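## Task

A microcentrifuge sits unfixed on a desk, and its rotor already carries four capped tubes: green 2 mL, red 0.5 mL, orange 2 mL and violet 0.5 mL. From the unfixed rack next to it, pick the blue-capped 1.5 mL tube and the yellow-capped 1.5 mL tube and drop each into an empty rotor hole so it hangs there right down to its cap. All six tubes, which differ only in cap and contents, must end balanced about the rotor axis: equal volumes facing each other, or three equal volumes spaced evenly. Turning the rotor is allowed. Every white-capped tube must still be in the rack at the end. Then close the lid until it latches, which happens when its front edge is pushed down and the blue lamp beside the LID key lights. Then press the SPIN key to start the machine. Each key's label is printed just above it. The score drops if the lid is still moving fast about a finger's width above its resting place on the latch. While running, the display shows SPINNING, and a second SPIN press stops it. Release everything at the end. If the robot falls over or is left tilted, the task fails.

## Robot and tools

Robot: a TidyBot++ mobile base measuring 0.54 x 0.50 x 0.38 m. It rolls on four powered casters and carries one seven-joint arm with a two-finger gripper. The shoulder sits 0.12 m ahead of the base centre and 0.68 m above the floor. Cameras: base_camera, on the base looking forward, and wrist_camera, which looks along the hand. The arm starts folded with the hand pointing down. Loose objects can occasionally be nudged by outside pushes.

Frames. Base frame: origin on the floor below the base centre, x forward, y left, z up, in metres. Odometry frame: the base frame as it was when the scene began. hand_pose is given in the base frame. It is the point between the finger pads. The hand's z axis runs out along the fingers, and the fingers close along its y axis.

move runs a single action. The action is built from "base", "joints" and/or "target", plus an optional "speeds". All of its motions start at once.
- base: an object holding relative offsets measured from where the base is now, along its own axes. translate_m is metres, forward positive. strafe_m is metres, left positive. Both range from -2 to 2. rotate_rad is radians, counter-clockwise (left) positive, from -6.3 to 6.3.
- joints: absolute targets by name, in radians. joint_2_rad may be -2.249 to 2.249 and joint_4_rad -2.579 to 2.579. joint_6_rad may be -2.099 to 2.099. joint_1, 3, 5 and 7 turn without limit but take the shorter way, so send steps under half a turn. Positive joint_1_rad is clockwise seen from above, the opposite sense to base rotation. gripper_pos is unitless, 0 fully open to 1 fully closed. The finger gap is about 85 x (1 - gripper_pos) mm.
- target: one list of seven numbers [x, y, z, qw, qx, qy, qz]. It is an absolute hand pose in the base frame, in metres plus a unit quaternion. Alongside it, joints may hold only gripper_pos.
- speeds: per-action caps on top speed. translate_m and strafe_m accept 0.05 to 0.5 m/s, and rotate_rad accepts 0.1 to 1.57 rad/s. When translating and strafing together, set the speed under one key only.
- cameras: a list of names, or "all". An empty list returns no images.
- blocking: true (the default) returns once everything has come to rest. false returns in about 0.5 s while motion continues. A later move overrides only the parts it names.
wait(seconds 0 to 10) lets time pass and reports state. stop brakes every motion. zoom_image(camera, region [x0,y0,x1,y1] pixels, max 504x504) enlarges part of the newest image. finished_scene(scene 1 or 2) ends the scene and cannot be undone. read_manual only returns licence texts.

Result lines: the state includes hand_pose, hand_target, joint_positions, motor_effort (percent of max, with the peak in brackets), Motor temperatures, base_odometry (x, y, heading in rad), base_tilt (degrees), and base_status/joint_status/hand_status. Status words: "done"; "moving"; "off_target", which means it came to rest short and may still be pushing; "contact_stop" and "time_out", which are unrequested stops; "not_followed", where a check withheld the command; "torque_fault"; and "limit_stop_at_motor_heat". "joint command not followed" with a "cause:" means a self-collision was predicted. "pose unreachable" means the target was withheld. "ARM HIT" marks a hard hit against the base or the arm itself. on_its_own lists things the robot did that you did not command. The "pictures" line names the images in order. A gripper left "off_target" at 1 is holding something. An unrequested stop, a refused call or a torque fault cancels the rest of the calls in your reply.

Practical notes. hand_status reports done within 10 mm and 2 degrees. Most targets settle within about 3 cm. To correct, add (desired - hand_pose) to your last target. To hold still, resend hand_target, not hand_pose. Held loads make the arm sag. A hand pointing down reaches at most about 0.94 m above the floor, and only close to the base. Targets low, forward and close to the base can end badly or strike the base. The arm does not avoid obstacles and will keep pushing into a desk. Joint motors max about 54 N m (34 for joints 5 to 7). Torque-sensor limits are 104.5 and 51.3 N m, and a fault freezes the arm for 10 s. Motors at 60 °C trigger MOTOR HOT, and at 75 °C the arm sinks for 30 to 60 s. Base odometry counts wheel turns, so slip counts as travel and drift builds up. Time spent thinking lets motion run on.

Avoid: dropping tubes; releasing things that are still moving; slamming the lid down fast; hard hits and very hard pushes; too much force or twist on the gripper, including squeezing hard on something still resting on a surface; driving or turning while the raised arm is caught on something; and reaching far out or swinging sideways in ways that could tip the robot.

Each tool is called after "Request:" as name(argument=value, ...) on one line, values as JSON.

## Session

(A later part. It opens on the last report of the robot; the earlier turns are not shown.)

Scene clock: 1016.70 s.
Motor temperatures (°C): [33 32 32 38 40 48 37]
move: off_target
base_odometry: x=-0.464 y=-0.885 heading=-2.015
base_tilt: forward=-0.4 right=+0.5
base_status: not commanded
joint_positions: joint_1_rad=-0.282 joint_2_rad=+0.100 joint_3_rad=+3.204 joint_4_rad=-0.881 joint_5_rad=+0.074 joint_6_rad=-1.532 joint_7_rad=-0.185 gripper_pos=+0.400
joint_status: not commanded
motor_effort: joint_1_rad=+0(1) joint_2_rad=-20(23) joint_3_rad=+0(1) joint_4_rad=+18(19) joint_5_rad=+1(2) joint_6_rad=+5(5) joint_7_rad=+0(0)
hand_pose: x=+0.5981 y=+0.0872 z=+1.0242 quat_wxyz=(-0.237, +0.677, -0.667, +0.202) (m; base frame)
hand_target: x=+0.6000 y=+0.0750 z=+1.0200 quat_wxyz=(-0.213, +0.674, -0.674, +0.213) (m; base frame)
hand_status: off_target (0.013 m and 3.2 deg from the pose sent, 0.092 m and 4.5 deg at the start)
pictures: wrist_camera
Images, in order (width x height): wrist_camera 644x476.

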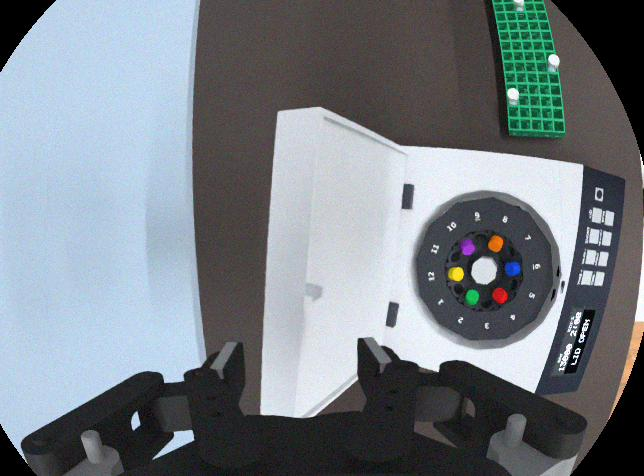

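Request:
move(target=[0.620,0.065,0.985,-0.213,0.675,-0.675,0.213], cameras=["wrist_camera"])

Scene clock: 1026.83 s.
Motor temperatures (°C): [33 32 32 38 40 48 37]
move: off_target
base_odometry: x=-0.464 y=-0.885 heading=-2.015
base_tilt: forward=-0.4 right=+0.5
base_status: not commanded
joint_positions: joint_1_rad=-0.264 joint_2_rad=+0.101 joint_3_rad=+3.204 joint_4_rad=-0.973 joint_5_rad=+0.074 joint_6_rad=-1.468 joint_7_rad=-0.185 gripper_pos=+0.400
joint_status: not commanded
motor_effort: joint_1_rad=+0(1) joint_2_rad=-22(23) joint_3_rad=+0(1) joint_4_rad=+19(20) joint_5_rad=+1(2) joint_6_rad=+5(5) joint_7_rad=+0(1)
hand_pose: x=+0.6074 y=+0.0802 z=+0.9944 quat_wxyz=(-0.223, +0.676, -0.674, +0.197) (m; base frame)
hand_target: x=+0.6200 y=+0.0650 z=+0.9850 quat_wxyz=(-0.213, +0.674, -0.674, +0.213) (m; base frame)
hand_status: off_target (0.022 m and 2.2 deg from the pose sent, 0.050 m and 3.2 deg at the start)
pictures: wrist_camera
Images, in order (width x height): wrist_camera 644x476.

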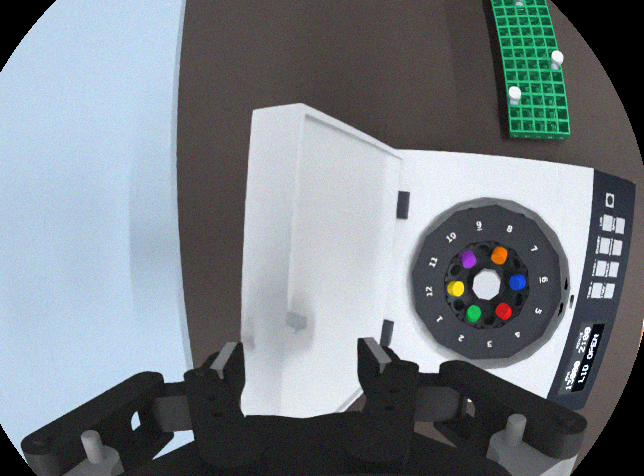

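Request:
move(target=[0.646,0.065,0.990,-0.213,0.675,-0.675,0.213], joints={"gripper_pos":0.2}, cameras=["wrist_camera"])

Scene clock: 1035.63 s.
Motor temperatures (°C): [33 32 32 38 40 48 37]
move: off_target
base_odometry: x=-0.464 y=-0.885 heading=-2.015
base_tilt: forward=-0.4 right=+0.5
base_status: not commanded
joint_positions: joint_1_rad=-0.275 joint_2_rad=+0.161 joint_3_rad=+3.289 joint_4_rad=-0.908 joint_5_rad=+0.074 joint_6_rad=-1.468 joint_7_rad=-0.179 gripper_pos=+0.200
joint_status: all done
motor_effort: joint_1_rad=+0(1) joint_2_rad=-24(25) joint_3_rad=+0(1) joint_4_rad=+19(20) joint_5_rad=+1(2) joint_6_rad=+5(5) joint_7_rad=+0(0)
hand_pose: x=+0.6371 y=+0.0538 z=+0.9940 quat_wxyz=(-0.213, +0.655, -0.693, +0.214) (m; base frame)
hand_target: x=+0.6460 y=+0.0650 z=+0.9900 quat_wxyz=(-0.213, +0.674, -0.674, +0.213) (m; base frame)
hand_status: off_target (0.015 m and 3.1 deg from the pose sent, 0.042 m and 2.2 deg at the start)
pictures: wrist_camera
Images, in order (width x height): wrist_camera 644x476.

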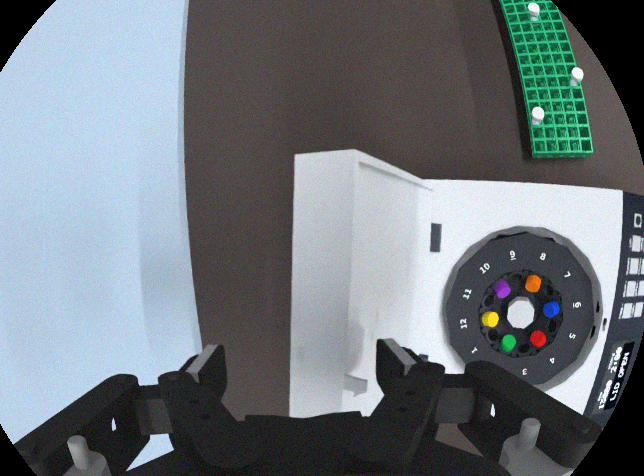

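Request:
move(target=[0.650,0.072,0.958,-0.213,0.675,-0.675,0.213], joints={"gripper_pos":0.1}, cameras=["wrist_camera"])

Scene clock: 1052.57 s.
Motor temperatures (°C): [33 32 32 38 40 48 37]
move: off_target
base_odometry: x=-0.464 y=-0.885 heading=-2.015
base_tilt: forward=-0.4 right=+0.5
base_status: not commanded
joint_positions: joint_1_rad=-0.276 joint_2_rad=+0.160 joint_3_rad=+3.280 joint_4_rad=-1.010 joint_5_rad=+0.074 joint_6_rad=-1.388 joint_7_rad=-0.179 gripper_pos=+0.100
joint_status: all done
motor_effort: joint_1_rad=+0(1) joint_2_rad=-24(26) joint_3_rad=+1(1) joint_4_rad=+20(21) joint_5_rad=+1(2) joint_6_rad=+5(5) joint_7_rad=+0(0)
hand_pose: x=+0.6449 y=+0.0586 z=+0.9616 quat_wxyz=(-0.206, +0.662, -0.690, +0.207) (m; base frame)
hand_target: x=+0.6500 y=+0.0720 z=+0.9580 quat_wxyz=(-0.213, +0.674, -0.674, +0.213) (m; base frame)
hand_status: off_target (0.015 m and 2.5 deg from the pose sent, 0.042 m and 3.1 deg at the start)
pictures: wrist_camera
Images, in order (width x height): wrist_camera 644x476.

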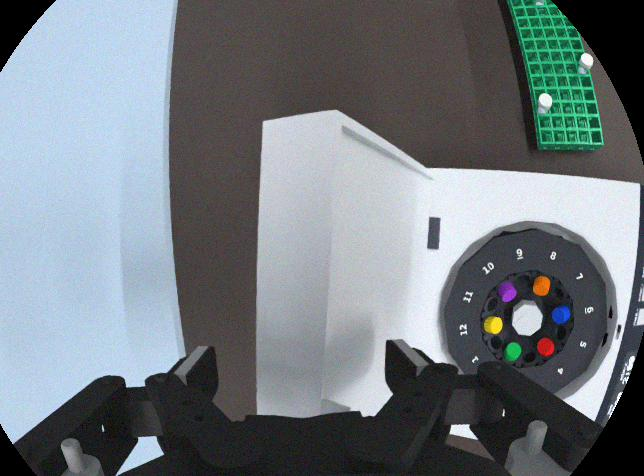

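Request:
move(joints={"gripper_pos":0.35}, cameras=[])

Request:
move(target=[0.620,0.072,0.956,-0.213,0.675,-0.675,0.213], cameras=["wrist_camera"])

Scene clock: 1069.47 s.
Motor temperatures (°C): [33 32 32 38 40 48 37]
move: done
base_odometry: x=-0.464 y=-0.885 heading=-2.015
base_tilt: forward=-0.4 right=+0.5
base_status: not commanded
joint_positions: joint_1_rad=-0.277 joint_2_rad=+0.152 joint_3_rad=+3.279 joint_4_rad=-1.019 joint_5_rad=+0.074 joint_6_rad=-1.385 joint_7_rad=-0.179 gripper_pos=+0.350
joint_status: all done
motor_effort: joint_1_rad=+0(1) joint_2_rad=-24(25) joint_3_rad=+1(2) joint_4_rad=+21(23) joint_5_rad=+2(2) joint_6_rad=+7(15) joint_7_rad=+0(0)
hand_pose: x=+0.6421 y=+0.0592 z=+0.9622 quat_wxyz=(-0.207, +0.663, -0.689, +0.207) (m; base frame)
hand_target: x=+0.6500 y=+0.0720 z=+0.9580 quat_wxyz=(-0.213, +0.674, -0.674, +0.213) (m; base frame)
hand_status: not commanded
pictures: none
No camera images: "cameras" was empty.

Scene clock: 1070.40 s.
Motor temperatures (°C): [33 32 32 38 40 48 37]
move: off_target
base_odometry: x=-0.464 y=-0.885 heading=-2.015
base_tilt: forward=-0.4 right=+0.5
base_status: not commanded
joint_positions: joint_1_rad=-0.256 joint_2_rad=+0.092 joint_3_rad=+3.199 joint_4_rad=-1.091 joint_5_rad=+0.082 joint_6_rad=-1.348 joint_7_rad=-0.179 gripper_pos=+0.350
joint_status: not commanded
motor_effort: joint_1_rad=-1(2) joint_2_rad=-22(26) joint_3_rad=-1(1) joint_4_rad=+18(21) joint_5_rad=+1(2) joint_6_rad=+2(8) joint_7_rad=+0(1)
hand_pose: x=+0.6218 y=+0.0786 z=+0.9657 quat_wxyz=(-0.224, +0.678, -0.669, +0.205) (m; base frame)
hand_target: x=+0.6200 y=+0.0720 z=+0.9560 quat_wxyz=(-0.213, +0.674, -0.674, +0.213) (m; base frame)
hand_status: off_target (0.012 m and 1.8 deg from the pose sent, 0.026 m and 2.4 deg at the start)
pictures: wrist_camera
Images, in order (width x height): wrist_camera 644x476.

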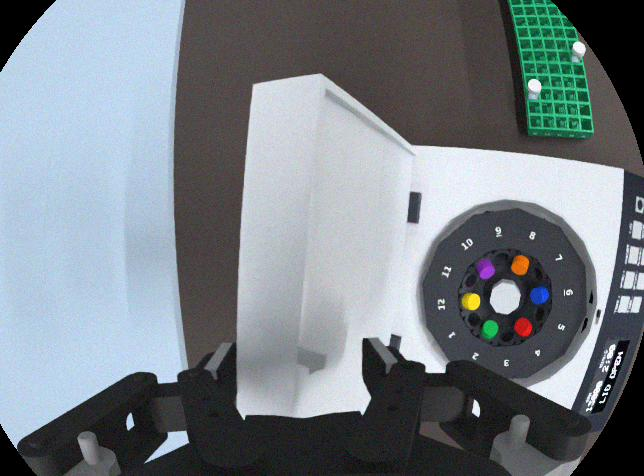

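Request:
move(target=[0.580,0.068,0.950,-0.213,0.675,-0.675,0.213], cameras=["wrist_camera"])

Scene clock: 1079.77 s.
Motor temperatures (°C): [33 32 32 38 40 48 37]
move: off_target
base_odometry: x=-0.464 y=-0.885 heading=-2.015
base_tilt: forward=-0.4 right=+0.5
base_status: not commanded
joint_positions: joint_1_rad=-0.135 joint_2_rad=-0.011 joint_3_rad=+3.045 joint_4_rad=-1.210 joint_5_rad=+0.082 joint_6_rad=-1.328 joint_7_rad=-0.179 gripper_pos=+0.350
joint_status: not commanded
motor_effort: joint_1_rad=+0(2) joint_2_rad=-17(23) joint_3_rad=+0(1) joint_4_rad=+18(18) joint_5_rad=+1(1) joint_6_rad=+3(3) joint_7_rad=+0(1)
hand_pose: x=+0.5780 y=+0.0844 z=+0.9636 quat_wxyz=(-0.230, +0.689, -0.657, +0.200) (m; base frame)
hand_target: x=+0.5800 y=+0.0680 z=+0.9500 quat_wxyz=(-0.213, +0.674, -0.674, +0.213) (m; base frame)
hand_status: off_target (0.021 m and 3.6 deg from the pose sent, 0.046 m and 1.8 deg at the start)
pictures: wrist_camera
Images, in order (width x height): wrist_camera 644x476.

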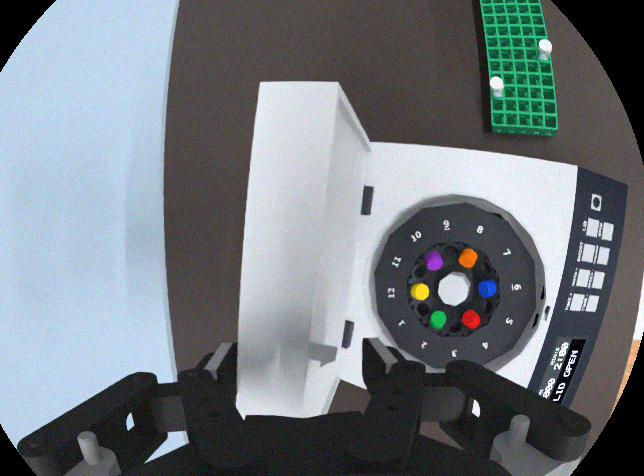

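Request:
move(target=[0.542,0.060,0.935,-0.213,0.675,-0.675,0.213], cameras=["wrist_camera"])

Scene clock: 1089.73 s.
Motor temperatures (°C): [33 32 32 38 40 48 37]
move: done
base_odometry: x=-0.464 y=-0.885 heading=-2.015
base_tilt: forward=-0.4 right=+0.5
base_status: not commanded
joint_positions: joint_1_rad=+0.063 joint_2_rad=-0.104 joint_3_rad=+2.898 joint_4_rad=-1.354 joint_5_rad=+0.082 joint_6_rad=-1.298 joint_7_rad=-0.179 gripper_pos=+0.350
joint_status: not commanded
motor_effort: joint_1_rad=+1(1) joint_2_rad=-14(18) joint_3_rad=+1(1) joint_4_rad=+19(20) joint_5_rad=+2(2) joint_6_rad=+4(4) joint_7_rad=+0(1)
hand_pose: x=+0.5414 y=+0.0602 z=+0.9415 quat_wxyz=(-0.209, +0.678, -0.673, +0.209) (m; base frame)
hand_target: x=+0.5420 y=+0.0600 z=+0.9350 quat_wxyz=(-0.213, +0.674, -0.674, +0.213) (m; base frame)
hand_status: done (0.006 m and 0.7 deg from the pose sent, 0.052 m and 3.6 deg at the start)
pictures: wrist_camera
Images, in order (width x height): wrist_camera 644x476.

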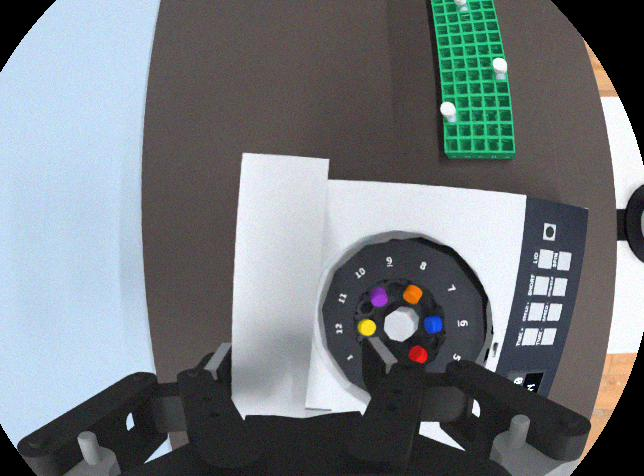

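Request:
move(target=[0.516,0.062,0.908,-0.271,0.653,-0.653,0.271], cameras=["wrist_camera"])

Request:
move(target=[0.486,0.065,0.880,-0.3265,0.627,-0.627,0.3265], cameras=["wrist_camera"])

Scene clock: 1110.30 s.
Motor temperatures (°C): [33 32 32 38 40 48 37]
move: off_target
base_odometry: x=-0.464 y=-0.885 heading=-2.015
base_tilt: forward=-0.4 right=+0.5
base_status: not commanded
joint_positions: joint_1_rad=+0.553 joint_2_rad=-0.356 joint_3_rad=+2.663 joint_4_rad=-1.677 joint_5_rad=-0.175 joint_6_rad=-1.001 joint_7_rad=+0.031 gripper_pos=+0.350
joint_status: not commanded
motor_effort: joint_1_rad=+0(1) joint_2_rad=-3(15) joint_3_rad=+4(4) joint_4_rad=+20(20) joint_5_rad=+1(2) joint_6_rad=+5(5) joint_7_rad=+0(1)
hand_pose: x=+0.5147 y=+0.0478 z=+0.9186 quat_wxyz=(-0.259, +0.642, -0.666, +0.279) (m; base frame)
hand_target: x=+0.5160 y=+0.0620 z=+0.9080 quat_wxyz=(-0.271, +0.653, -0.653, +0.271) (m; base frame)
hand_status: off_target (0.018 m and 2.5 deg from the pose sent, 0.042 m and 10.7 deg at the start)
pictures: wrist_camera
Images, in order (width x height): wrist_camera 644x476.

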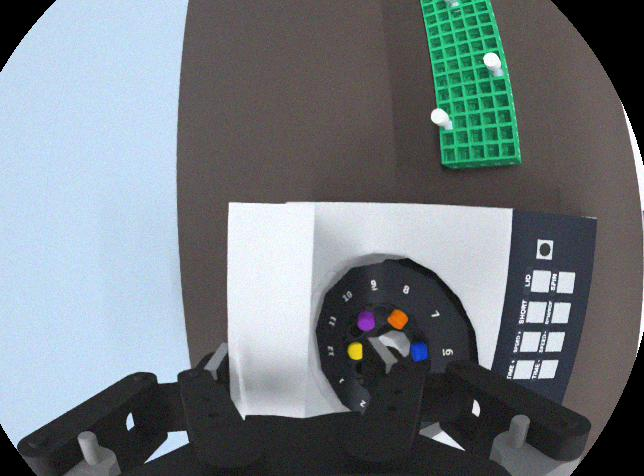

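Scene clock: 1112.00 s.
Motor temperatures (°C): [33 32 32 38 40 48 37]
move: off_target
base_odometry: x=-0.464 y=-0.885 heading=-2.015
base_tilt: forward=-0.4 right=+0.5
base_status: not commanded
joint_positions: joint_1_rad=+0.610 joint_2_rad=-0.569 joint_3_rad=+2.696 joint_4_rad=-1.986 joint_5_rad=-0.467 joint_6_rad=-0.779 joint_7_rad=+0.305 gripper_pos=+0.350
joint_status: not commanded
motor_effort: joint_1_rad=+0(2) joint_2_rad=+2(4) joint_3_rad=+6(6) joint_4_rad=+22(22) joint_5_rad=-1(1) joint_6_rad=+7(7) joint_7_rad=+0(1)
hand_pose: x=+0.4832 y=+0.0702 z=+0.8778 quat_wxyz=(-0.312, +0.639, -0.628, +0.316) (m; base frame)
hand_target: x=+0.4860 y=+0.0650 z=+0.8800 quat_wxyz=(-0.327, +0.627, -0.627, +0.327) (m; base frame)
hand_status: off_target (0.006 m and 2.5 deg from the pose sent, 0.051 m and 10.6 deg at the start)
pictures: wrist_camera
Images, in order (width x height): wrist_camera 644x476.

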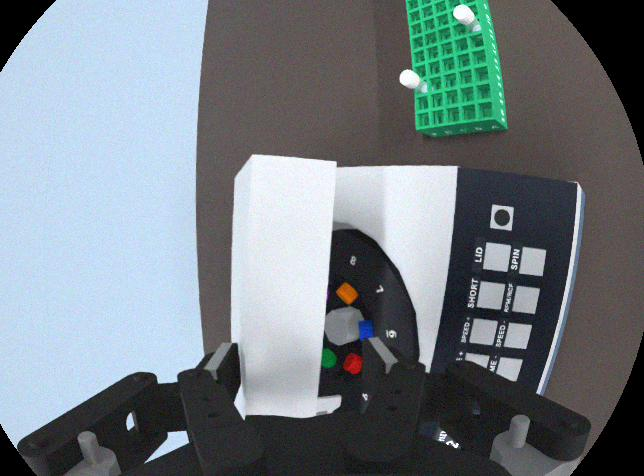

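Request:
move(target=[0.420,0.068,0.925,-0.3265,0.627,-0.627,0.3265], cameras=["wrist_camera"])

Scene clock: 1119.93 s.
Motor temperatures (°C): [33 32 32 38 40 48 37]
move: off_target
base_odometry: x=-0.464 y=-0.885 heading=-2.015
base_tilt: forward=-0.4 right=+0.5
base_status: not commanded
joint_positions: joint_1_rad=+0.604 joint_2_rad=-0.717 joint_3_rad=+2.849 joint_4_rad=-1.928 joint_5_rad=-0.468 joint_6_rad=-0.958 joint_7_rad=+0.307 gripper_pos=+0.350
joint_status: not commanded
motor_effort: joint_1_rad=+0(1) joint_2_rad=+7(9) joint_3_rad=+5(6) joint_4_rad=+21(23) joint_5_rad=-1(1) joint_6_rad=+7(7) joint_7_rad=+0(0)
hand_pose: x=+0.4301 y=+0.0542 z=+0.9249 quat_wxyz=(-0.323, +0.609, -0.640, +0.341) (m; base frame)
hand_target: x=+0.4200 y=+0.0680 z=+0.9250 quat_wxyz=(-0.327, +0.627, -0.627, +0.327) (m; base frame)
hand_status: off_target (0.017 m and 3.1 deg from the pose sent, 0.079 m and 2.5 deg at the start)
pictures: wrist_camera
Images, in order (width x height): wrist_camera 644x476.

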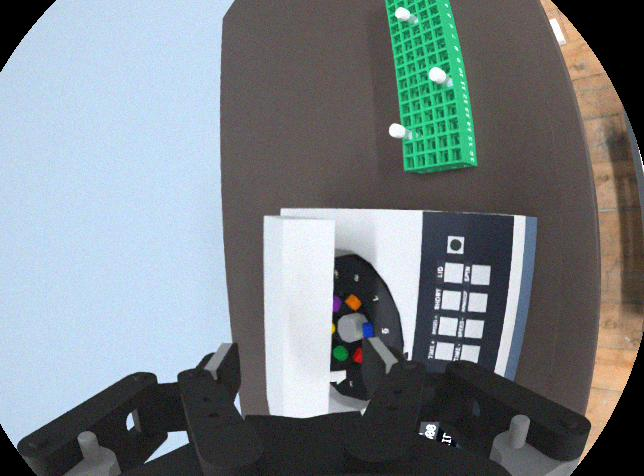

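Request:
move(target=[0.44,0.07,0.98,-0.174,0.685,-0.685,0.174], joints={"gripper_pos":1}, cameras=[])

Request:
move(target=[0.50,0.075,0.965,-0.123,0.696,-0.696,0.123], cameras=["wrist_camera"])

Scene clock: 1130.63 s.
Motor temperatures (°C): [33 32 32 38 40 48 37]
move: off_target
base_odometry: x=-0.464 y=-0.885 heading=-2.015
base_tilt: forward=-0.4 right=+0.5
base_status: not commanded
joint_positions: joint_1_rad=+0.339 joint_2_rad=-0.243 joint_3_rad=+2.738 joint_4_rad=-1.250 joint_5_rad=-0.098 joint_6_rad=-1.569 joint_7_rad=-0.069 gripper_pos=+0.999
joint_status: all done
motor_effort: joint_1_rad=+0(1) joint_2_rad=-6(8) joint_3_rad=+2(6) joint_4_rad=+18(22) joint_5_rad=+0(2) joint_6_rad=+5(7) joint_7_rad=+0(1)
hand_pose: x=+0.4471 y=+0.0795 z=+0.9852 quat_wxyz=(-0.203, +0.694, -0.668, +0.177) (m; base frame)
hand_target: x=+0.4400 y=+0.0700 z=+0.9800 quat_wxyz=(-0.174, +0.685, -0.685, +0.174) (m; base frame)
hand_status: off_target (0.013 m and 4.0 deg from the pose sent, 0.058 m and 27.7 deg at the start)
pictures: none
No camera images: "cameras" was empty.

Scene clock: 1132.37 s.
Motor temperatures (°C): [33 32 32 38 40 48 37]
move: off_target
base_odometry: x=-0.464 y=-0.885 heading=-2.015
base_tilt: forward=-0.4 right=+0.5
base_status: not commanded
joint_positions: joint_1_rad=-0.184 joint_2_rad=+0.008 joint_3_rad=+3.061 joint_4_rad=-1.048 joint_5_rad=+0.032 joint_6_rad=-1.696 joint_7_rad=-0.179 gripper_pos=+0.999
joint_status: not commanded
motor_effort: joint_1_rad=+0(1) joint_2_rad=-17(18) joint_3_rad=+0(2) joint_4_rad=+18(19) joint_5_rad=+1(1) joint_6_rad=+3(5) joint_7_rad=+0(0)
hand_pose: x=+0.5017 y=+0.0947 z=+0.9696 quat_wxyz=(-0.156, +0.719, -0.667, +0.116) (m; base frame)
hand_target: x=+0.5000 y=+0.0750 z=+0.9650 quat_wxyz=(-0.123, +0.696, -0.696, +0.123) (m; base frame)
hand_status: off_target (0.020 m and 5.7 deg from the pose sent, 0.057 m and 11.5 deg at the start)
pictures: wrist_camera
Images, in order (width x height): wrist_camera 644x476.

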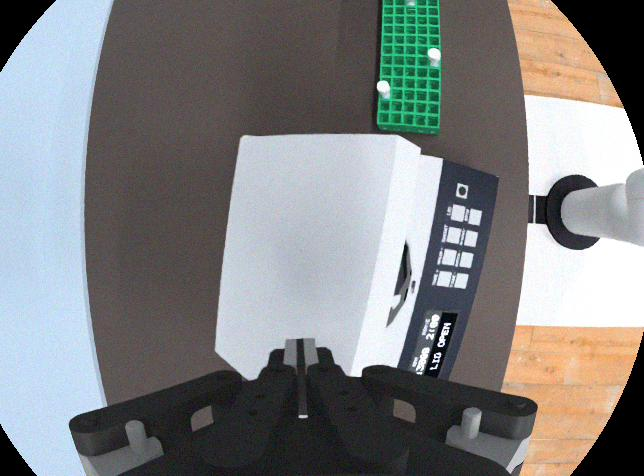

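Request:
move(target=[0.492,0.065,0.920,-0.123,0.696,-0.696,0.123], cameras=["wrist_camera"])

Request:
move(target=[0.490,0.065,0.890,-0.123,0.696,-0.696,0.123], cameras=["wrist_camera"])

Scene clock: 1140.23 s.
Motor temperatures (°C): [33 32 32 38 40 48 37]
move: off_target
base_odometry: x=-0.464 y=-0.885 heading=-2.015
base_tilt: forward=-0.4 right=+0.5
base_status: not commanded
joint_positions: joint_1_rad=-0.083 joint_2_rad=-0.031 joint_3_rad=+3.003 joint_4_rad=-1.224 joint_5_rad=+0.034 joint_6_rad=-1.627 joint_7_rad=-0.181 gripper_pos=+0.999
joint_status: not commanded
motor_effort: joint_1_rad=+0(1) joint_2_rad=-16(17) joint_3_rad=+0(1) joint_4_rad=+19(19) joint_5_rad=+1(1) joint_6_rad=+2(3) joint_7_rad=+0(0)
hand_pose: x=+0.4875 y=+0.0746 z=+0.9227 quat_wxyz=(-0.123, +0.710, -0.686, +0.104) (m; base frame)
hand_target: x=+0.4920 y=+0.0650 z=+0.9200 quat_wxyz=(-0.123, +0.696, -0.696, +0.123) (m; base frame)
hand_status: off_target (0.011 m and 3.0 deg from the pose sent, 0.059 m and 5.7 deg at the start)
pictures: wrist_camera
Images, in order (width x height): wrist_camera 644x476.

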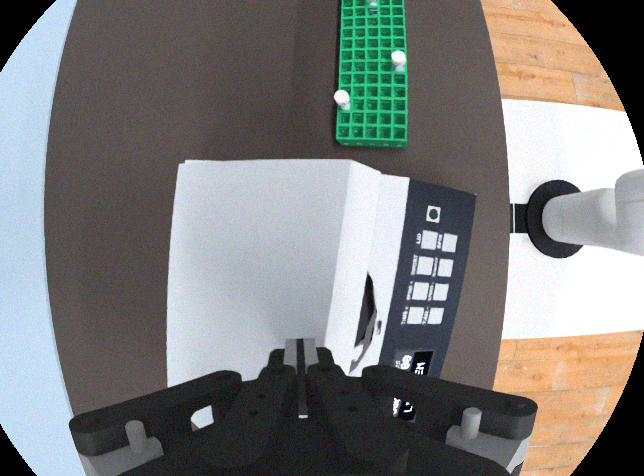

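Scene clock: 1141.23 s.
Motor temperatures (°C): [33 32 32 38 40 48 37]
move: off_target
base_odometry: x=-0.464 y=-0.885 heading=-2.015
base_tilt: forward=-0.4 right=+0.5
base_status: not commanded
joint_positions: joint_1_rad=-0.035 joint_2_rad=-0.058 joint_3_rad=+2.965 joint_4_rad=-1.349 joint_5_rad=+0.034 joint_6_rad=-1.535 joint_7_rad=-0.181 gripper_pos=+0.999
joint_status: not commanded
motor_effort: joint_1_rad=-1(1) joint_2_rad=-15(16) joint_3_rad=+0(1) joint_4_rad=+19(19) joint_5_rad=+1(1) joint_6_rad=+3(3) joint_7_rad=+0(0)
hand_pose: x=+0.4846 y=+0.0716 z=+0.8927 quat_wxyz=(-0.118, +0.708, -0.688, +0.105) (m; base frame)
hand_target: x=+0.4900 y=+0.0650 z=+0.8900 quat_wxyz=(-0.123, +0.696, -0.696, +0.123) (m; base frame)
hand_status: off_target (0.009 m and 2.7 deg from the pose sent, 0.034 m and 3.0 deg at the start)
pictures: wrist_camera
Images, in order (width x height): wrist_camera 644x476.

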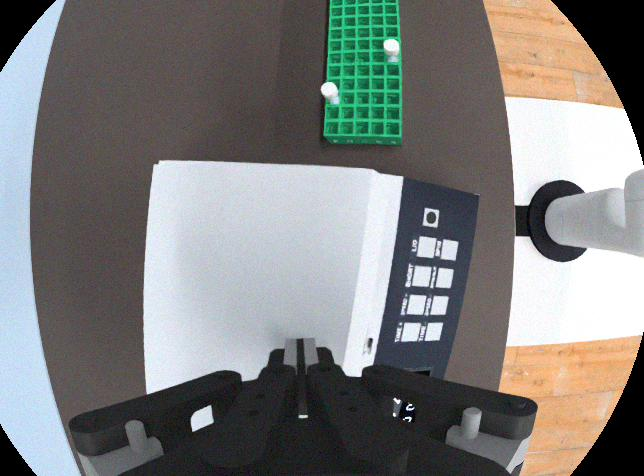

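Request:
move(target=[0.480,0.068,0.874,-0.123,0.696,-0.696,0.123], cameras=["wrist_camera"])

Request:
move(target=[0.478,0.068,0.860,-0.123,0.696,-0.696,0.123], cameras=["wrist_camera"])

Scene clock: 1155.93 s.
Motor temperatures (°C): [33 32 32 38 40 48 37]
move: off_target
base_odometry: x=-0.464 y=-0.885 heading=-2.015
base_tilt: forward=-0.4 right=+0.5
base_status: not commanded
joint_positions: joint_1_rad=+0.018 joint_2_rad=-0.089 joint_3_rad=+2.912 joint_4_rad=-1.426 joint_5_rad=+0.034 joint_6_rad=-1.484 joint_7_rad=-0.181 gripper_pos=+0.999
joint_status: not commanded
motor_effort: joint_1_rad=+0(1) joint_2_rad=-13(15) joint_3_rad=+1(1) joint_4_rad=+19(20) joint_5_rad=+1(2) joint_6_rad=+2(3) joint_7_rad=+0(0)
hand_pose: x=+0.4761 y=+0.0715 z=+0.8776 quat_wxyz=(-0.117, +0.709, -0.687, +0.111) (m; base frame)
hand_target: x=+0.4800 y=+0.0680 z=+0.8740 quat_wxyz=(-0.123, +0.696, -0.696, +0.123) (m; base frame)
hand_status: off_target (0.006 m and 2.4 deg from the pose sent, 0.020 m and 2.7 deg at the start)
pictures: wrist_camera
Images, in order (width x height): wrist_camera 644x476.

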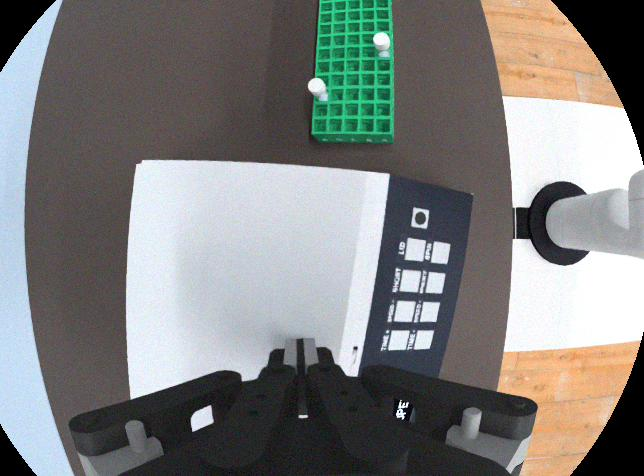

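Scene clock: 1156.67 s.
Motor temperatures (°C): [33 32 32 38 40 48 37]
move: off_target
base_odometry: x=-0.464 y=-0.885 heading=-2.015
base_tilt: forward=-0.4 right=+0.5
base_status: not commanded
joint_positions: joint_1_rad=+0.040 joint_2_rad=-0.112 joint_3_rad=+2.893 joint_4_rad=-1.469 joint_5_rad=+0.034 joint_6_rad=-1.435 joint_7_rad=-0.181 gripper_pos=+0.999
joint_status: not commanded
motor_effort: joint_1_rad=+0(1) joint_2_rad=-11(14) joint_3_rad=+0(1) joint_4_rad=+17(19) joint_5_rad=+1(1) joint_6_rad=+3(3) joint_7_rad=+0(0)
hand_pose: x=+0.4764 y=+0.0712 z=+0.8731 quat_wxyz=(-0.126, +0.706, -0.686, +0.122) (m; base frame)
hand_target: x=+0.4780 y=+0.0680 z=+0.8600 quat_wxyz=(-0.123, +0.696, -0.696, +0.123) (m; base frame)
hand_status: off_target (0.014 m and 1.7 deg from the pose sent, 0.018 m and 2.4 deg at the start)
pictures: wrist_camera
Images, in order (width x height): wrist_camera 644x476.

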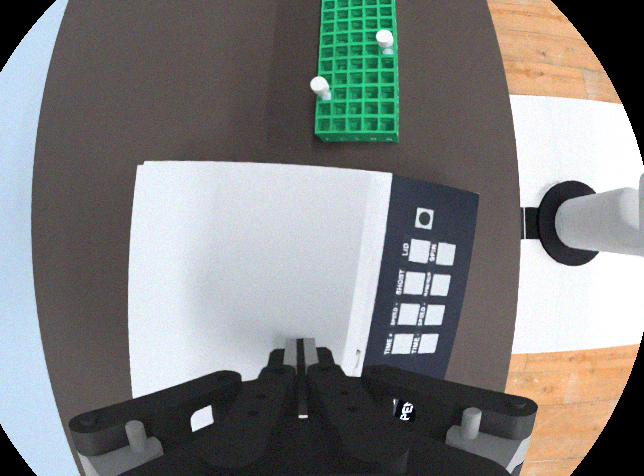

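Request:
move(target=[0.474,0.068,0.845,-0.123,0.696,-0.696,0.123], cameras=[])

Request:
move(target=[0.474,0.068,0.830,-0.123,0.696,-0.696,0.123], cameras=["wrist_camera"])

Request:
zoom_image(camera="wrist_camera", region=[340, 180, 500, 360])

Scene clock: 1165.43 s.
Motor temperatures (°C): [33 32 32 38 40 48 37]
move: off_target
base_odometry: x=-0.464 y=-0.885 heading=-2.015
base_tilt: forward=-0.4 right=+0.5
base_status: not commanded
joint_positions: joint_1_rad=+0.071 joint_2_rad=-0.140 joint_3_rad=+2.866 joint_4_rad=-1.515 joint_5_rad=+0.034 joint_6_rad=-1.385 joint_7_rad=-0.181 gripper_pos=+0.999
joint_status: not commanded
motor_effort: joint_1_rad=+0(1) joint_2_rad=-7(11) joint_3_rad=+1(2) joint_4_rad=+15(17) joint_5_rad=+1(2) joint_6_rad=+2(3) joint_7_rad=+0(0)
hand_pose: x=+0.4752 y=+0.0712 z=+0.8687 quat_wxyz=(-0.135, +0.704, -0.684, +0.134) (m; base frame)
hand_target: x=+0.4740 y=+0.0680 z=+0.8450 quat_wxyz=(-0.123, +0.696, -0.696, +0.123) (m; base frame)
hand_status: off_target (0.024 m and 2.5 deg from the pose sent, 0.028 m and 1.7 deg at the start)
pictures: none
No camera images: "cameras" was empty.

Scene clock: 1166.17 s.
Motor temperatures (°C): [33 32 32 38 40 48 37]
move: off_target
base_odometry: x=-0.464 y=-0.885 heading=-2.015
base_tilt: forward=-0.4 right=+0.5
base_status: not commanded
joint_positions: joint_1_rad=+0.089 joint_2_rad=-0.161 joint_3_rad=+2.852 joint_4_rad=-1.553 joint_5_rad=+0.034 joint_6_rad=-1.338 joint_7_rad=-0.181 gripper_pos=+0.999
joint_status: not commanded
motor_effort: joint_1_rad=+0(1) joint_2_rad=-3(7) joint_3_rad=+0(2) joint_4_rad=+13(15) joint_5_rad=+1(2) joint_6_rad=+2(2) joint_7_rad=+0(0)
hand_pose: x=+0.4764 y=+0.0711 z=+0.8651 quat_wxyz=(-0.144, +0.701, -0.683, +0.146) (m; base frame)
hand_target: x=+0.4740 y=+0.0680 z=+0.8300 quat_wxyz=(-0.123, +0.696, -0.696, +0.123) (m; base frame)
hand_status: off_target (0.035 m and 3.9 deg from the pose sent, 0.039 m and 2.5 deg at the start)
pictures: wrist_camera
Images, in order (width x height): wrist_camera 644x476.

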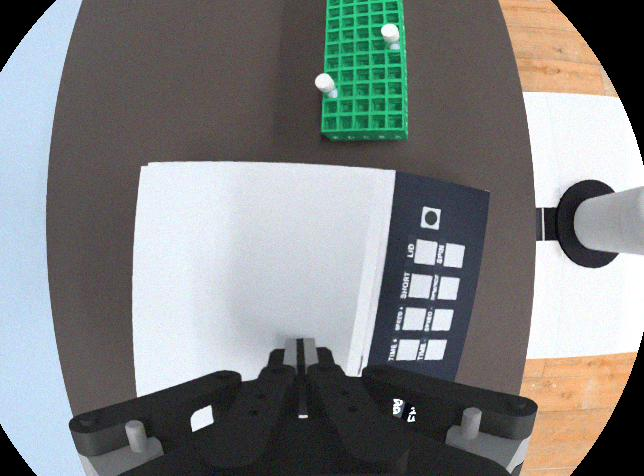

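Scaled by 2.800.

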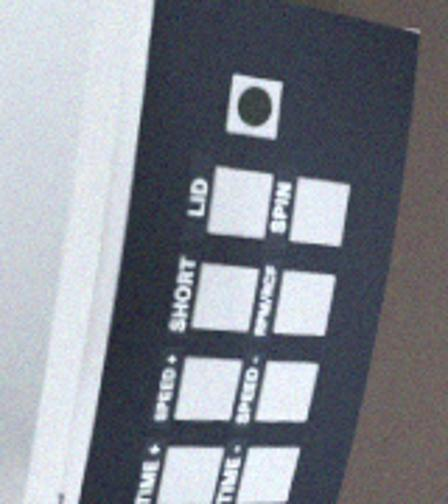

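Request:
move(target=[0.472,0.068,0.812,-0.123,0.696,-0.696,0.123], cameras=[])

Request:
move(target=[0.470,0.068,0.795,-0.123,0.696,-0.696,0.123], cameras=["wrist_camera"])

Request:
zoom_image(camera="wrist_camera", region=[340, 180, 500, 360])

Scene clock: 1177.63 s.
Motor temperatures (°C): [33 31 32 38 40 48 37]
move: off_target
base_odometry: x=-0.464 y=-0.885 heading=-2.015
base_tilt: forward=-0.4 right=+0.5
base_status: not commanded
joint_positions: joint_1_rad=+0.117 joint_2_rad=-0.187 joint_3_rad=+2.830 joint_4_rad=-1.596 joint_5_rad=+0.034 joint_6_rad=-1.274 joint_7_rad=-0.181 gripper_pos=+0.999
joint_status: not commanded
motor_effort: joint_1_rad=+1(1) joint_2_rad=+2(3) joint_3_rad=+1(2) joint_4_rad=+9(12) joint_5_rad=+1(2) joint_6_rad=+2(3) joint_7_rad=+0(1)
hand_pose: x=+0.4798 y=+0.0714 z=+0.8630 quat_wxyz=(-0.158, +0.697, -0.680, +0.163) (m; base frame)
hand_target: x=+0.4720 y=+0.0680 z=+0.8120 quat_wxyz=(-0.123, +0.696, -0.696, +0.123) (m; base frame)
hand_status: off_target (0.052 m and 6.4 deg from the pose sent, 0.053 m and 3.9 deg at the start)
pictures: none
No camera images: "cameras" was empty.

Scene clock: 1178.40 s.
Motor temperatures (°C): [33 31 32 38 40 48 37]
move: off_target
base_odometry: x=-0.464 y=-0.885 heading=-2.015
base_tilt: forward=-0.4 right=+0.5
base_status: not commanded
joint_positions: joint_1_rad=+0.118 joint_2_rad=-0.210 joint_3_rad=+2.830 joint_4_rad=-1.635 joint_5_rad=+0.034 joint_6_rad=-1.212 joint_7_rad=-0.181 gripper_pos=+0.999
joint_status: not commanded
motor_effort: joint_1_rad=+0(0) joint_2_rad=+5(6) joint_3_rad=+0(1) joint_4_rad=+7(10) joint_5_rad=+0(1) joint_6_rad=+0(1) joint_7_rad=+0(0)
hand_pose: x=+0.4840 y=+0.0727 z=+0.8624 quat_wxyz=(-0.175, +0.694, -0.676, +0.178) (m; base frame)
hand_target: x=+0.4700 y=+0.0680 z=+0.7950 quat_wxyz=(-0.123, +0.696, -0.696, +0.123) (m; base frame)
hand_status: off_target (0.069 m and 9.0 deg from the pose sent, 0.069 m and 6.4 deg at the start)
pictures: wrist_camera
Images, in order (width x height): wrist_camera 644x476.

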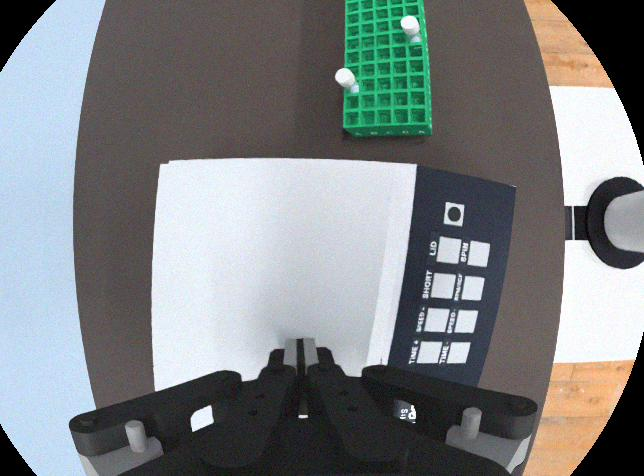

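Scaled by 2.800.

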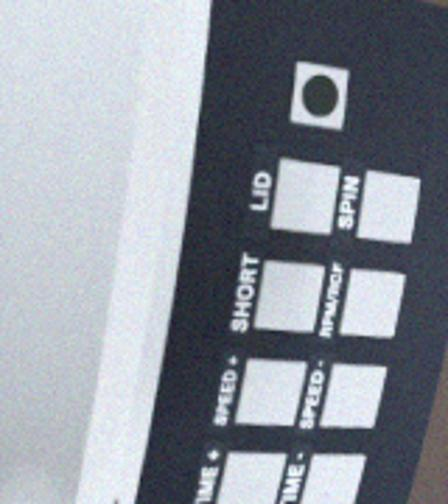

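Request:
move(target=[0.462,0.066,0.890,0,0.70,-0.714,0], cameras=[])

Request:
move(target=[0.452,0.066,0.855,0,0.70,-0.714,0], cameras=["wrist_camera"])

Scene clock: 1190.37 s.
Motor temperatures (°C): [33 31 32 38 40 48 37]
move: off_target
base_odometry: x=-0.464 y=-0.885 heading=-2.015
base_tilt: forward=-0.4 right=+0.5
base_status: not commanded
joint_positions: joint_1_rad=-0.239 joint_2_rad=+0.094 joint_3_rad=+3.211 joint_4_rad=-1.139 joint_5_rad=+0.034 joint_6_rad=-1.852 joint_7_rad=-0.181 gripper_pos=+0.999
joint_status: not commanded
motor_effort: joint_1_rad=+0(2) joint_2_rad=-19(21) joint_3_rad=+0(3) joint_4_rad=+18(19) joint_5_rad=+1(3) joint_6_rad=+0(2) joint_7_rad=+0(0)
hand_pose: x=+0.4696 y=+0.0525 z=+0.8942 quat_wxyz=(-0.012, +0.699, -0.714, +0.032) (m; base frame)
hand_target: x=+0.4620 y=+0.0660 z=+0.8900 quat_wxyz=(+0.000, +0.700, -0.714, +0.000) (m; base frame)
hand_status: off_target (0.016 m and 3.9 deg from the pose sent, 0.036 m and 29.0 deg at the start)
pictures: none
No camera images: "cameras" was empty.

Scene clock: 1191.50 s.
Motor temperatures (°C): [33 31 32 38 40 48 37]
move: off_target
base_odometry: x=-0.464 y=-0.885 heading=-2.015
base_tilt: forward=-0.4 right=+0.5
base_status: not commanded
joint_positions: joint_1_rad=-0.226 joint_2_rad=+0.077 joint_3_rad=+3.180 joint_4_rad=-1.252 joint_5_rad=+0.034 joint_6_rad=-1.816 joint_7_rad=-0.181 gripper_pos=+0.999
joint_status: not commanded
motor_effort: joint_1_rad=+0(1) joint_2_rad=-16(20) joint_3_rad=+0(1) joint_4_rad=+15(18) joint_5_rad=+1(1) joint_6_rad=-1(2) joint_7_rad=+0(0)
hand_pose: x=+0.4516 y=+0.0546 z=+0.8657 quat_wxyz=(+0.011, +0.707, -0.707, +0.014) (m; base frame)
hand_target: x=+0.4520 y=+0.0660 z=+0.8550 quat_wxyz=(+0.000, +0.700, -0.714, +0.000) (m; base frame)
hand_status: off_target (0.016 m and 2.3 deg from the pose sent, 0.045 m and 3.9 deg at the start)
pictures: wrist_camera
Images, in order (width x height): wrist_camera 644x476.

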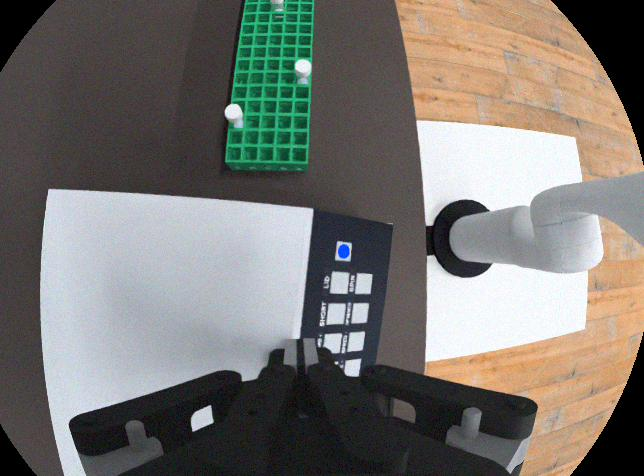

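Request:
move(target=[0.425,0.045,0.895,0,0.70,-0.714,0], cameras=[])

Request:
move(target=[0.405,0.034,0.85,0,0.70,-0.714,0], cameras=["wrist_camera"])

Request:
zoom_image(camera="wrist_camera", region=[200, 240, 400, 440])

Scene clock: 1203.07 s.
Motor temperatures (°C): [33 31 32 38 40 48 37]
move: off_target
base_odometry: x=-0.464 y=-0.885 heading=-2.015
base_tilt: forward=-0.4 right=+0.5
base_status: not commanded
joint_positions: joint_1_rad=-0.147 joint_2_rad=+0.036 joint_3_rad=+3.149 joint_4_rad=-1.218 joint_5_rad=+0.034 joint_6_rad=-1.876 joint_7_rad=-0.181 gripper_pos=+0.999
joint_status: not commanded
motor_effort: joint_1_rad=-1(1) joint_2_rad=-17(21) joint_3_rad=+0(1) joint_4_rad=+17(18) joint_5_rad=+1(2) joint_6_rad=+0(1) joint_7_rad=+0(0)
hand_pose: x=+0.4346 y=+0.0358 z=+0.8893 quat_wxyz=(+0.005, +0.689, -0.725, +0.017) (m; base frame)
hand_target: x=+0.4250 y=+0.0450 z=+0.8950 quat_wxyz=(+0.000, +0.700, -0.714, +0.000) (m; base frame)
hand_status: off_target (0.014 m and 2.7 deg from the pose sent, 0.041 m and 2.3 deg at the start)
pictures: none
No camera images: "cameras" was empty.

Scene clock: 1204.30 s.
Motor temperatures (°C): [33 31 32 38 40 48 37]
move: off_target
base_odometry: x=-0.464 y=-0.885 heading=-2.015
base_tilt: forward=-0.4 right=+0.5
base_status: not commanded
joint_positions: joint_1_rad=-0.031 joint_2_rad=-0.033 joint_3_rad=+3.065 joint_4_rad=-1.398 joint_5_rad=+0.034 joint_6_rad=-1.806 joint_7_rad=-0.177 gripper_pos=+0.999
joint_status: not commanded
motor_effort: joint_1_rad=+0(1) joint_2_rad=-15(18) joint_3_rad=+0(1) joint_4_rad=+18(18) joint_5_rad=+1(1) joint_6_rad=+0(1) joint_7_rad=+0(0)
hand_pose: x=+0.4019 y=+0.0218 z=+0.8553 quat_wxyz=(+0.023, +0.679, -0.734, +0.005) (m; base frame)
hand_target: x=+0.4050 y=+0.0340 z=+0.8500 quat_wxyz=(+0.000, +0.700, -0.714, +0.000) (m; base frame)
hand_status: off_target (0.014 m and 4.3 deg from the pose sent, 0.049 m and 2.7 deg at the start)
pictures: wrist_camera
Images, in order (width x height): wrist_camera 644x476.

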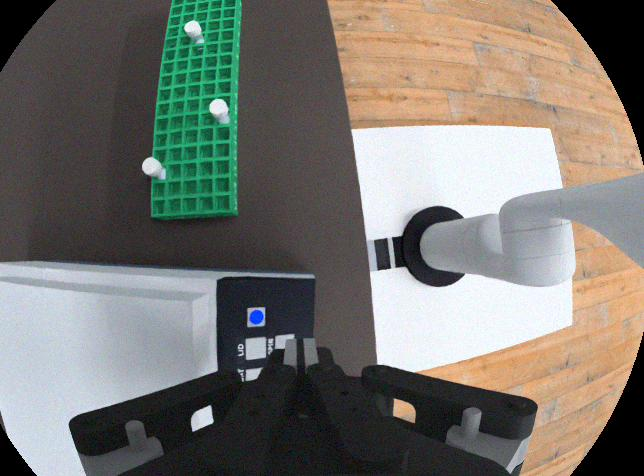

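Scaled by 2.520.

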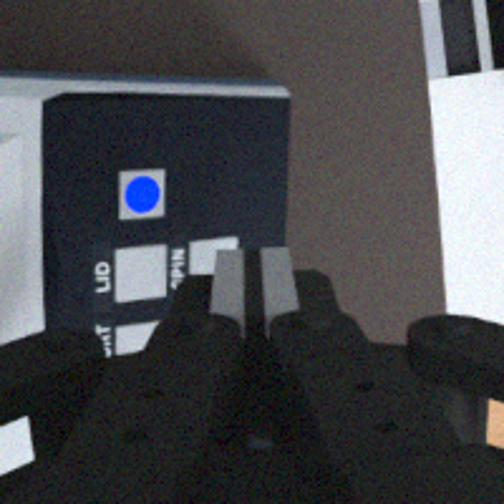

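Request:
move(target=[0.418,0.046,0.835,-0.015,0.705,-0.709,0.005], cameras=["wrist_camera"])

Request:
zoom_image(camera="wrist_camera", region=[200, 240, 400, 440])

Scene clock: 1216.10 s.
Motor temperatures (°C): [33 31 32 38 40 48 37]
move: off_target
base_odometry: x=-0.464 y=-0.885 heading=-2.015
base_tilt: forward=-0.4 right=+0.5
base_status: not commanded
joint_positions: joint_1_rad=-0.031 joint_2_rad=-0.033 joint_3_rad=+3.056 joint_4_rad=-1.444 joint_5_rad=+0.034 joint_6_rad=-1.723 joint_7_rad=-0.177 gripper_pos=+0.999
joint_status: not commanded
motor_effort: joint_1_rad=+0(1) joint_2_rad=-15(16) joint_3_rad=+0(1) joint_4_rad=+18(18) joint_5_rad=+1(1) joint_6_rad=+0(1) joint_7_rad=+0(0)
hand_pose: x=+0.4158 y=+0.0260 z=+0.8412 quat_wxyz=(+0.008, +0.683, -0.730, +0.017) (m; base frame)
hand_target: x=+0.4180 y=+0.0460 z=+0.8350 quat_wxyz=(-0.015, +0.705, -0.709, +0.005) (m; base frame)
hand_status: off_target (0.021 m and 4.6 deg from the pose sent, 0.035 m and 6.0 deg at the start)
pictures: wrist_camera
Images, in order (width x height): wrist_camera 644x476.

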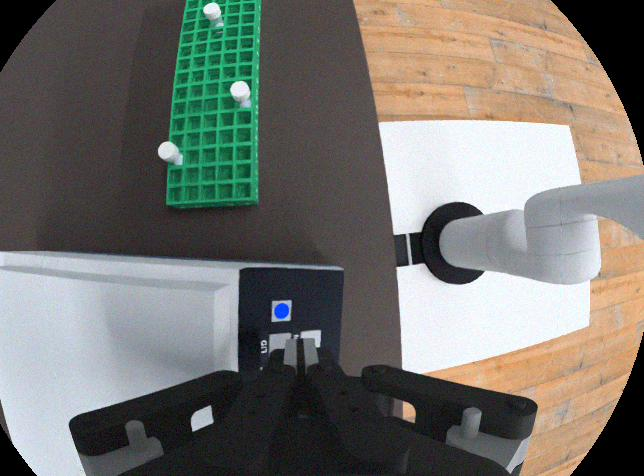

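Scaled by 2.520.

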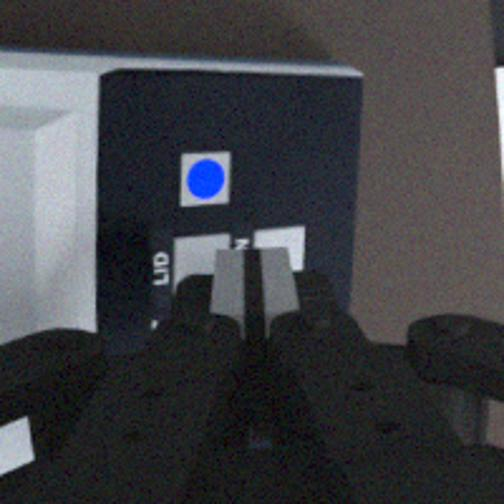

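Request:
move(target=[0.409,0.054,0.825,-0.010,0.705,-0.709,0.005], cameras=["wrist_camera"])

Request:
zoom_image(camera="wrist_camera", region=[200, 240, 400, 440])

Scene clock: 1228.43 s.
Motor temperatures (°C): [33 31 32 37 40 48 37]
move: off_target
base_odometry: x=-0.464 y=-0.885 heading=-2.015
base_tilt: forward=-0.4 right=+0.5
base_status: not commanded
joint_positions: joint_1_rad=-0.031 joint_2_rad=-0.041 joint_3_rad=+3.017 joint_4_rad=-1.490 joint_5_rad=+0.034 joint_6_rad=-1.702 joint_7_rad=-0.177 gripper_pos=+0.999
joint_status: not commanded
motor_effort: joint_1_rad=+0(1) joint_2_rad=-15(16) joint_3_rad=+0(1) joint_4_rad=+18(19) joint_5_rad=+1(1) joint_6_rad=+0(1) joint_7_rad=+0(0)
hand_pose: x=+0.4071 y=+0.0366 z=+0.8294 quat_wxyz=(+0.015, +0.698, -0.716, +0.013) (m; base frame)
hand_target: x=+0.4090 y=+0.0540 z=+0.8250 quat_wxyz=(-0.010, +0.705, -0.709, +0.005) (m; base frame)
hand_status: off_target (0.018 m and 3.3 deg from the pose sent, 0.033 m and 4.3 deg at the start)
pictures: wrist_camera
Images, in order (width x height): wrist_camera 644x476.

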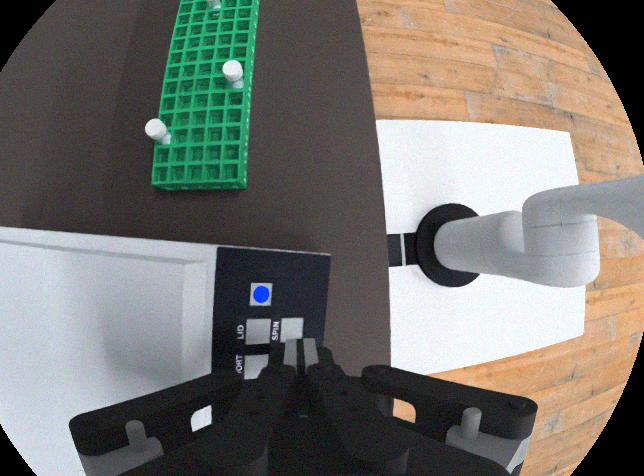

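Scaled by 2.520.

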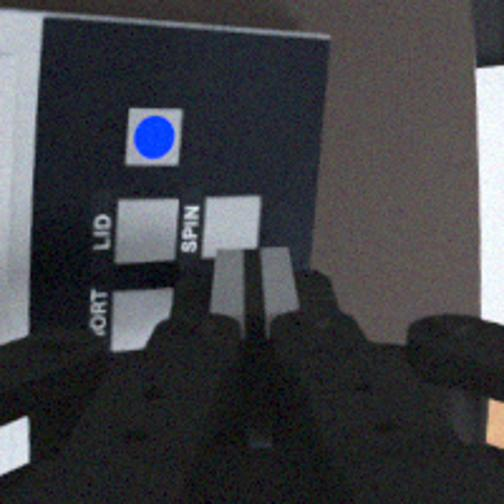

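Request:
move(target=[0.418,0.042,0.822,-0.010,0.705,-0.709,0.005], cameras=["wrist_camera"])

Request:
zoom_image(camera="wrist_camera", region=[200, 240, 400, 440])

Scene clock: 1235.87 s.
Motor temperatures (°C): [33 31 32 37 39 48 37]
move: off_target
base_odometry: x=-0.464 y=-0.885 heading=-2.015
base_tilt: forward=-0.4 right=+0.5
base_status: not commanded
joint_positions: joint_1_rad=-0.031 joint_2_rad=-0.041 joint_3_rad=+3.041 joint_4_rad=-1.490 joint_5_rad=+0.034 joint_6_rad=-1.693 joint_7_rad=-0.166 gripper_pos=+0.999
joint_status: not commanded
motor_effort: joint_1_rad=+0(1) joint_2_rad=-15(16) joint_3_rad=+0(1) joint_4_rad=+18(18) joint_5_rad=+1(2) joint_6_rad=+0(1) joint_7_rad=+0(0)
hand_pose: x=+0.4112 y=+0.0299 z=+0.8294 quat_wxyz=(+0.011, +0.693, -0.721, +0.015) (m; base frame)
hand_target: x=+0.4180 y=+0.0420 z=+0.8220 quat_wxyz=(-0.010, +0.705, -0.709, +0.005) (m; base frame)
hand_status: off_target (0.016 m and 3.3 deg from the pose sent, 0.014 m and 3.3 deg at the start)
pictures: wrist_camera
Images, in order (width x height): wrist_camera 644x476.

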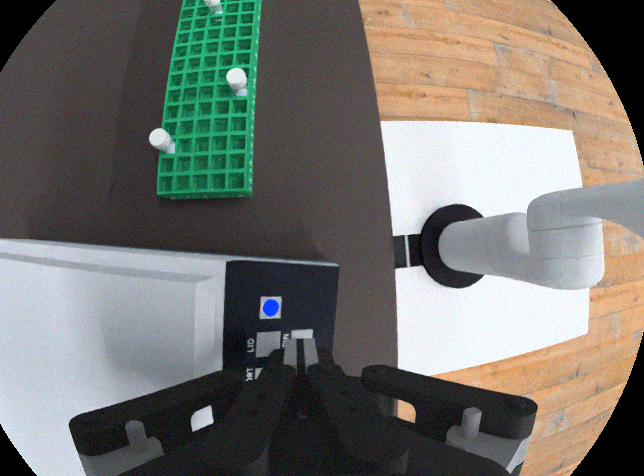

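Scaled by 2.520.

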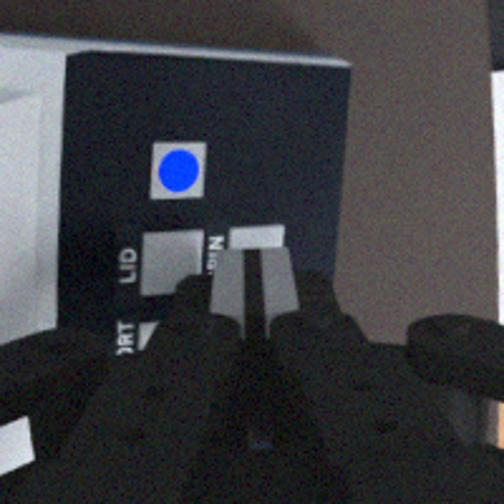

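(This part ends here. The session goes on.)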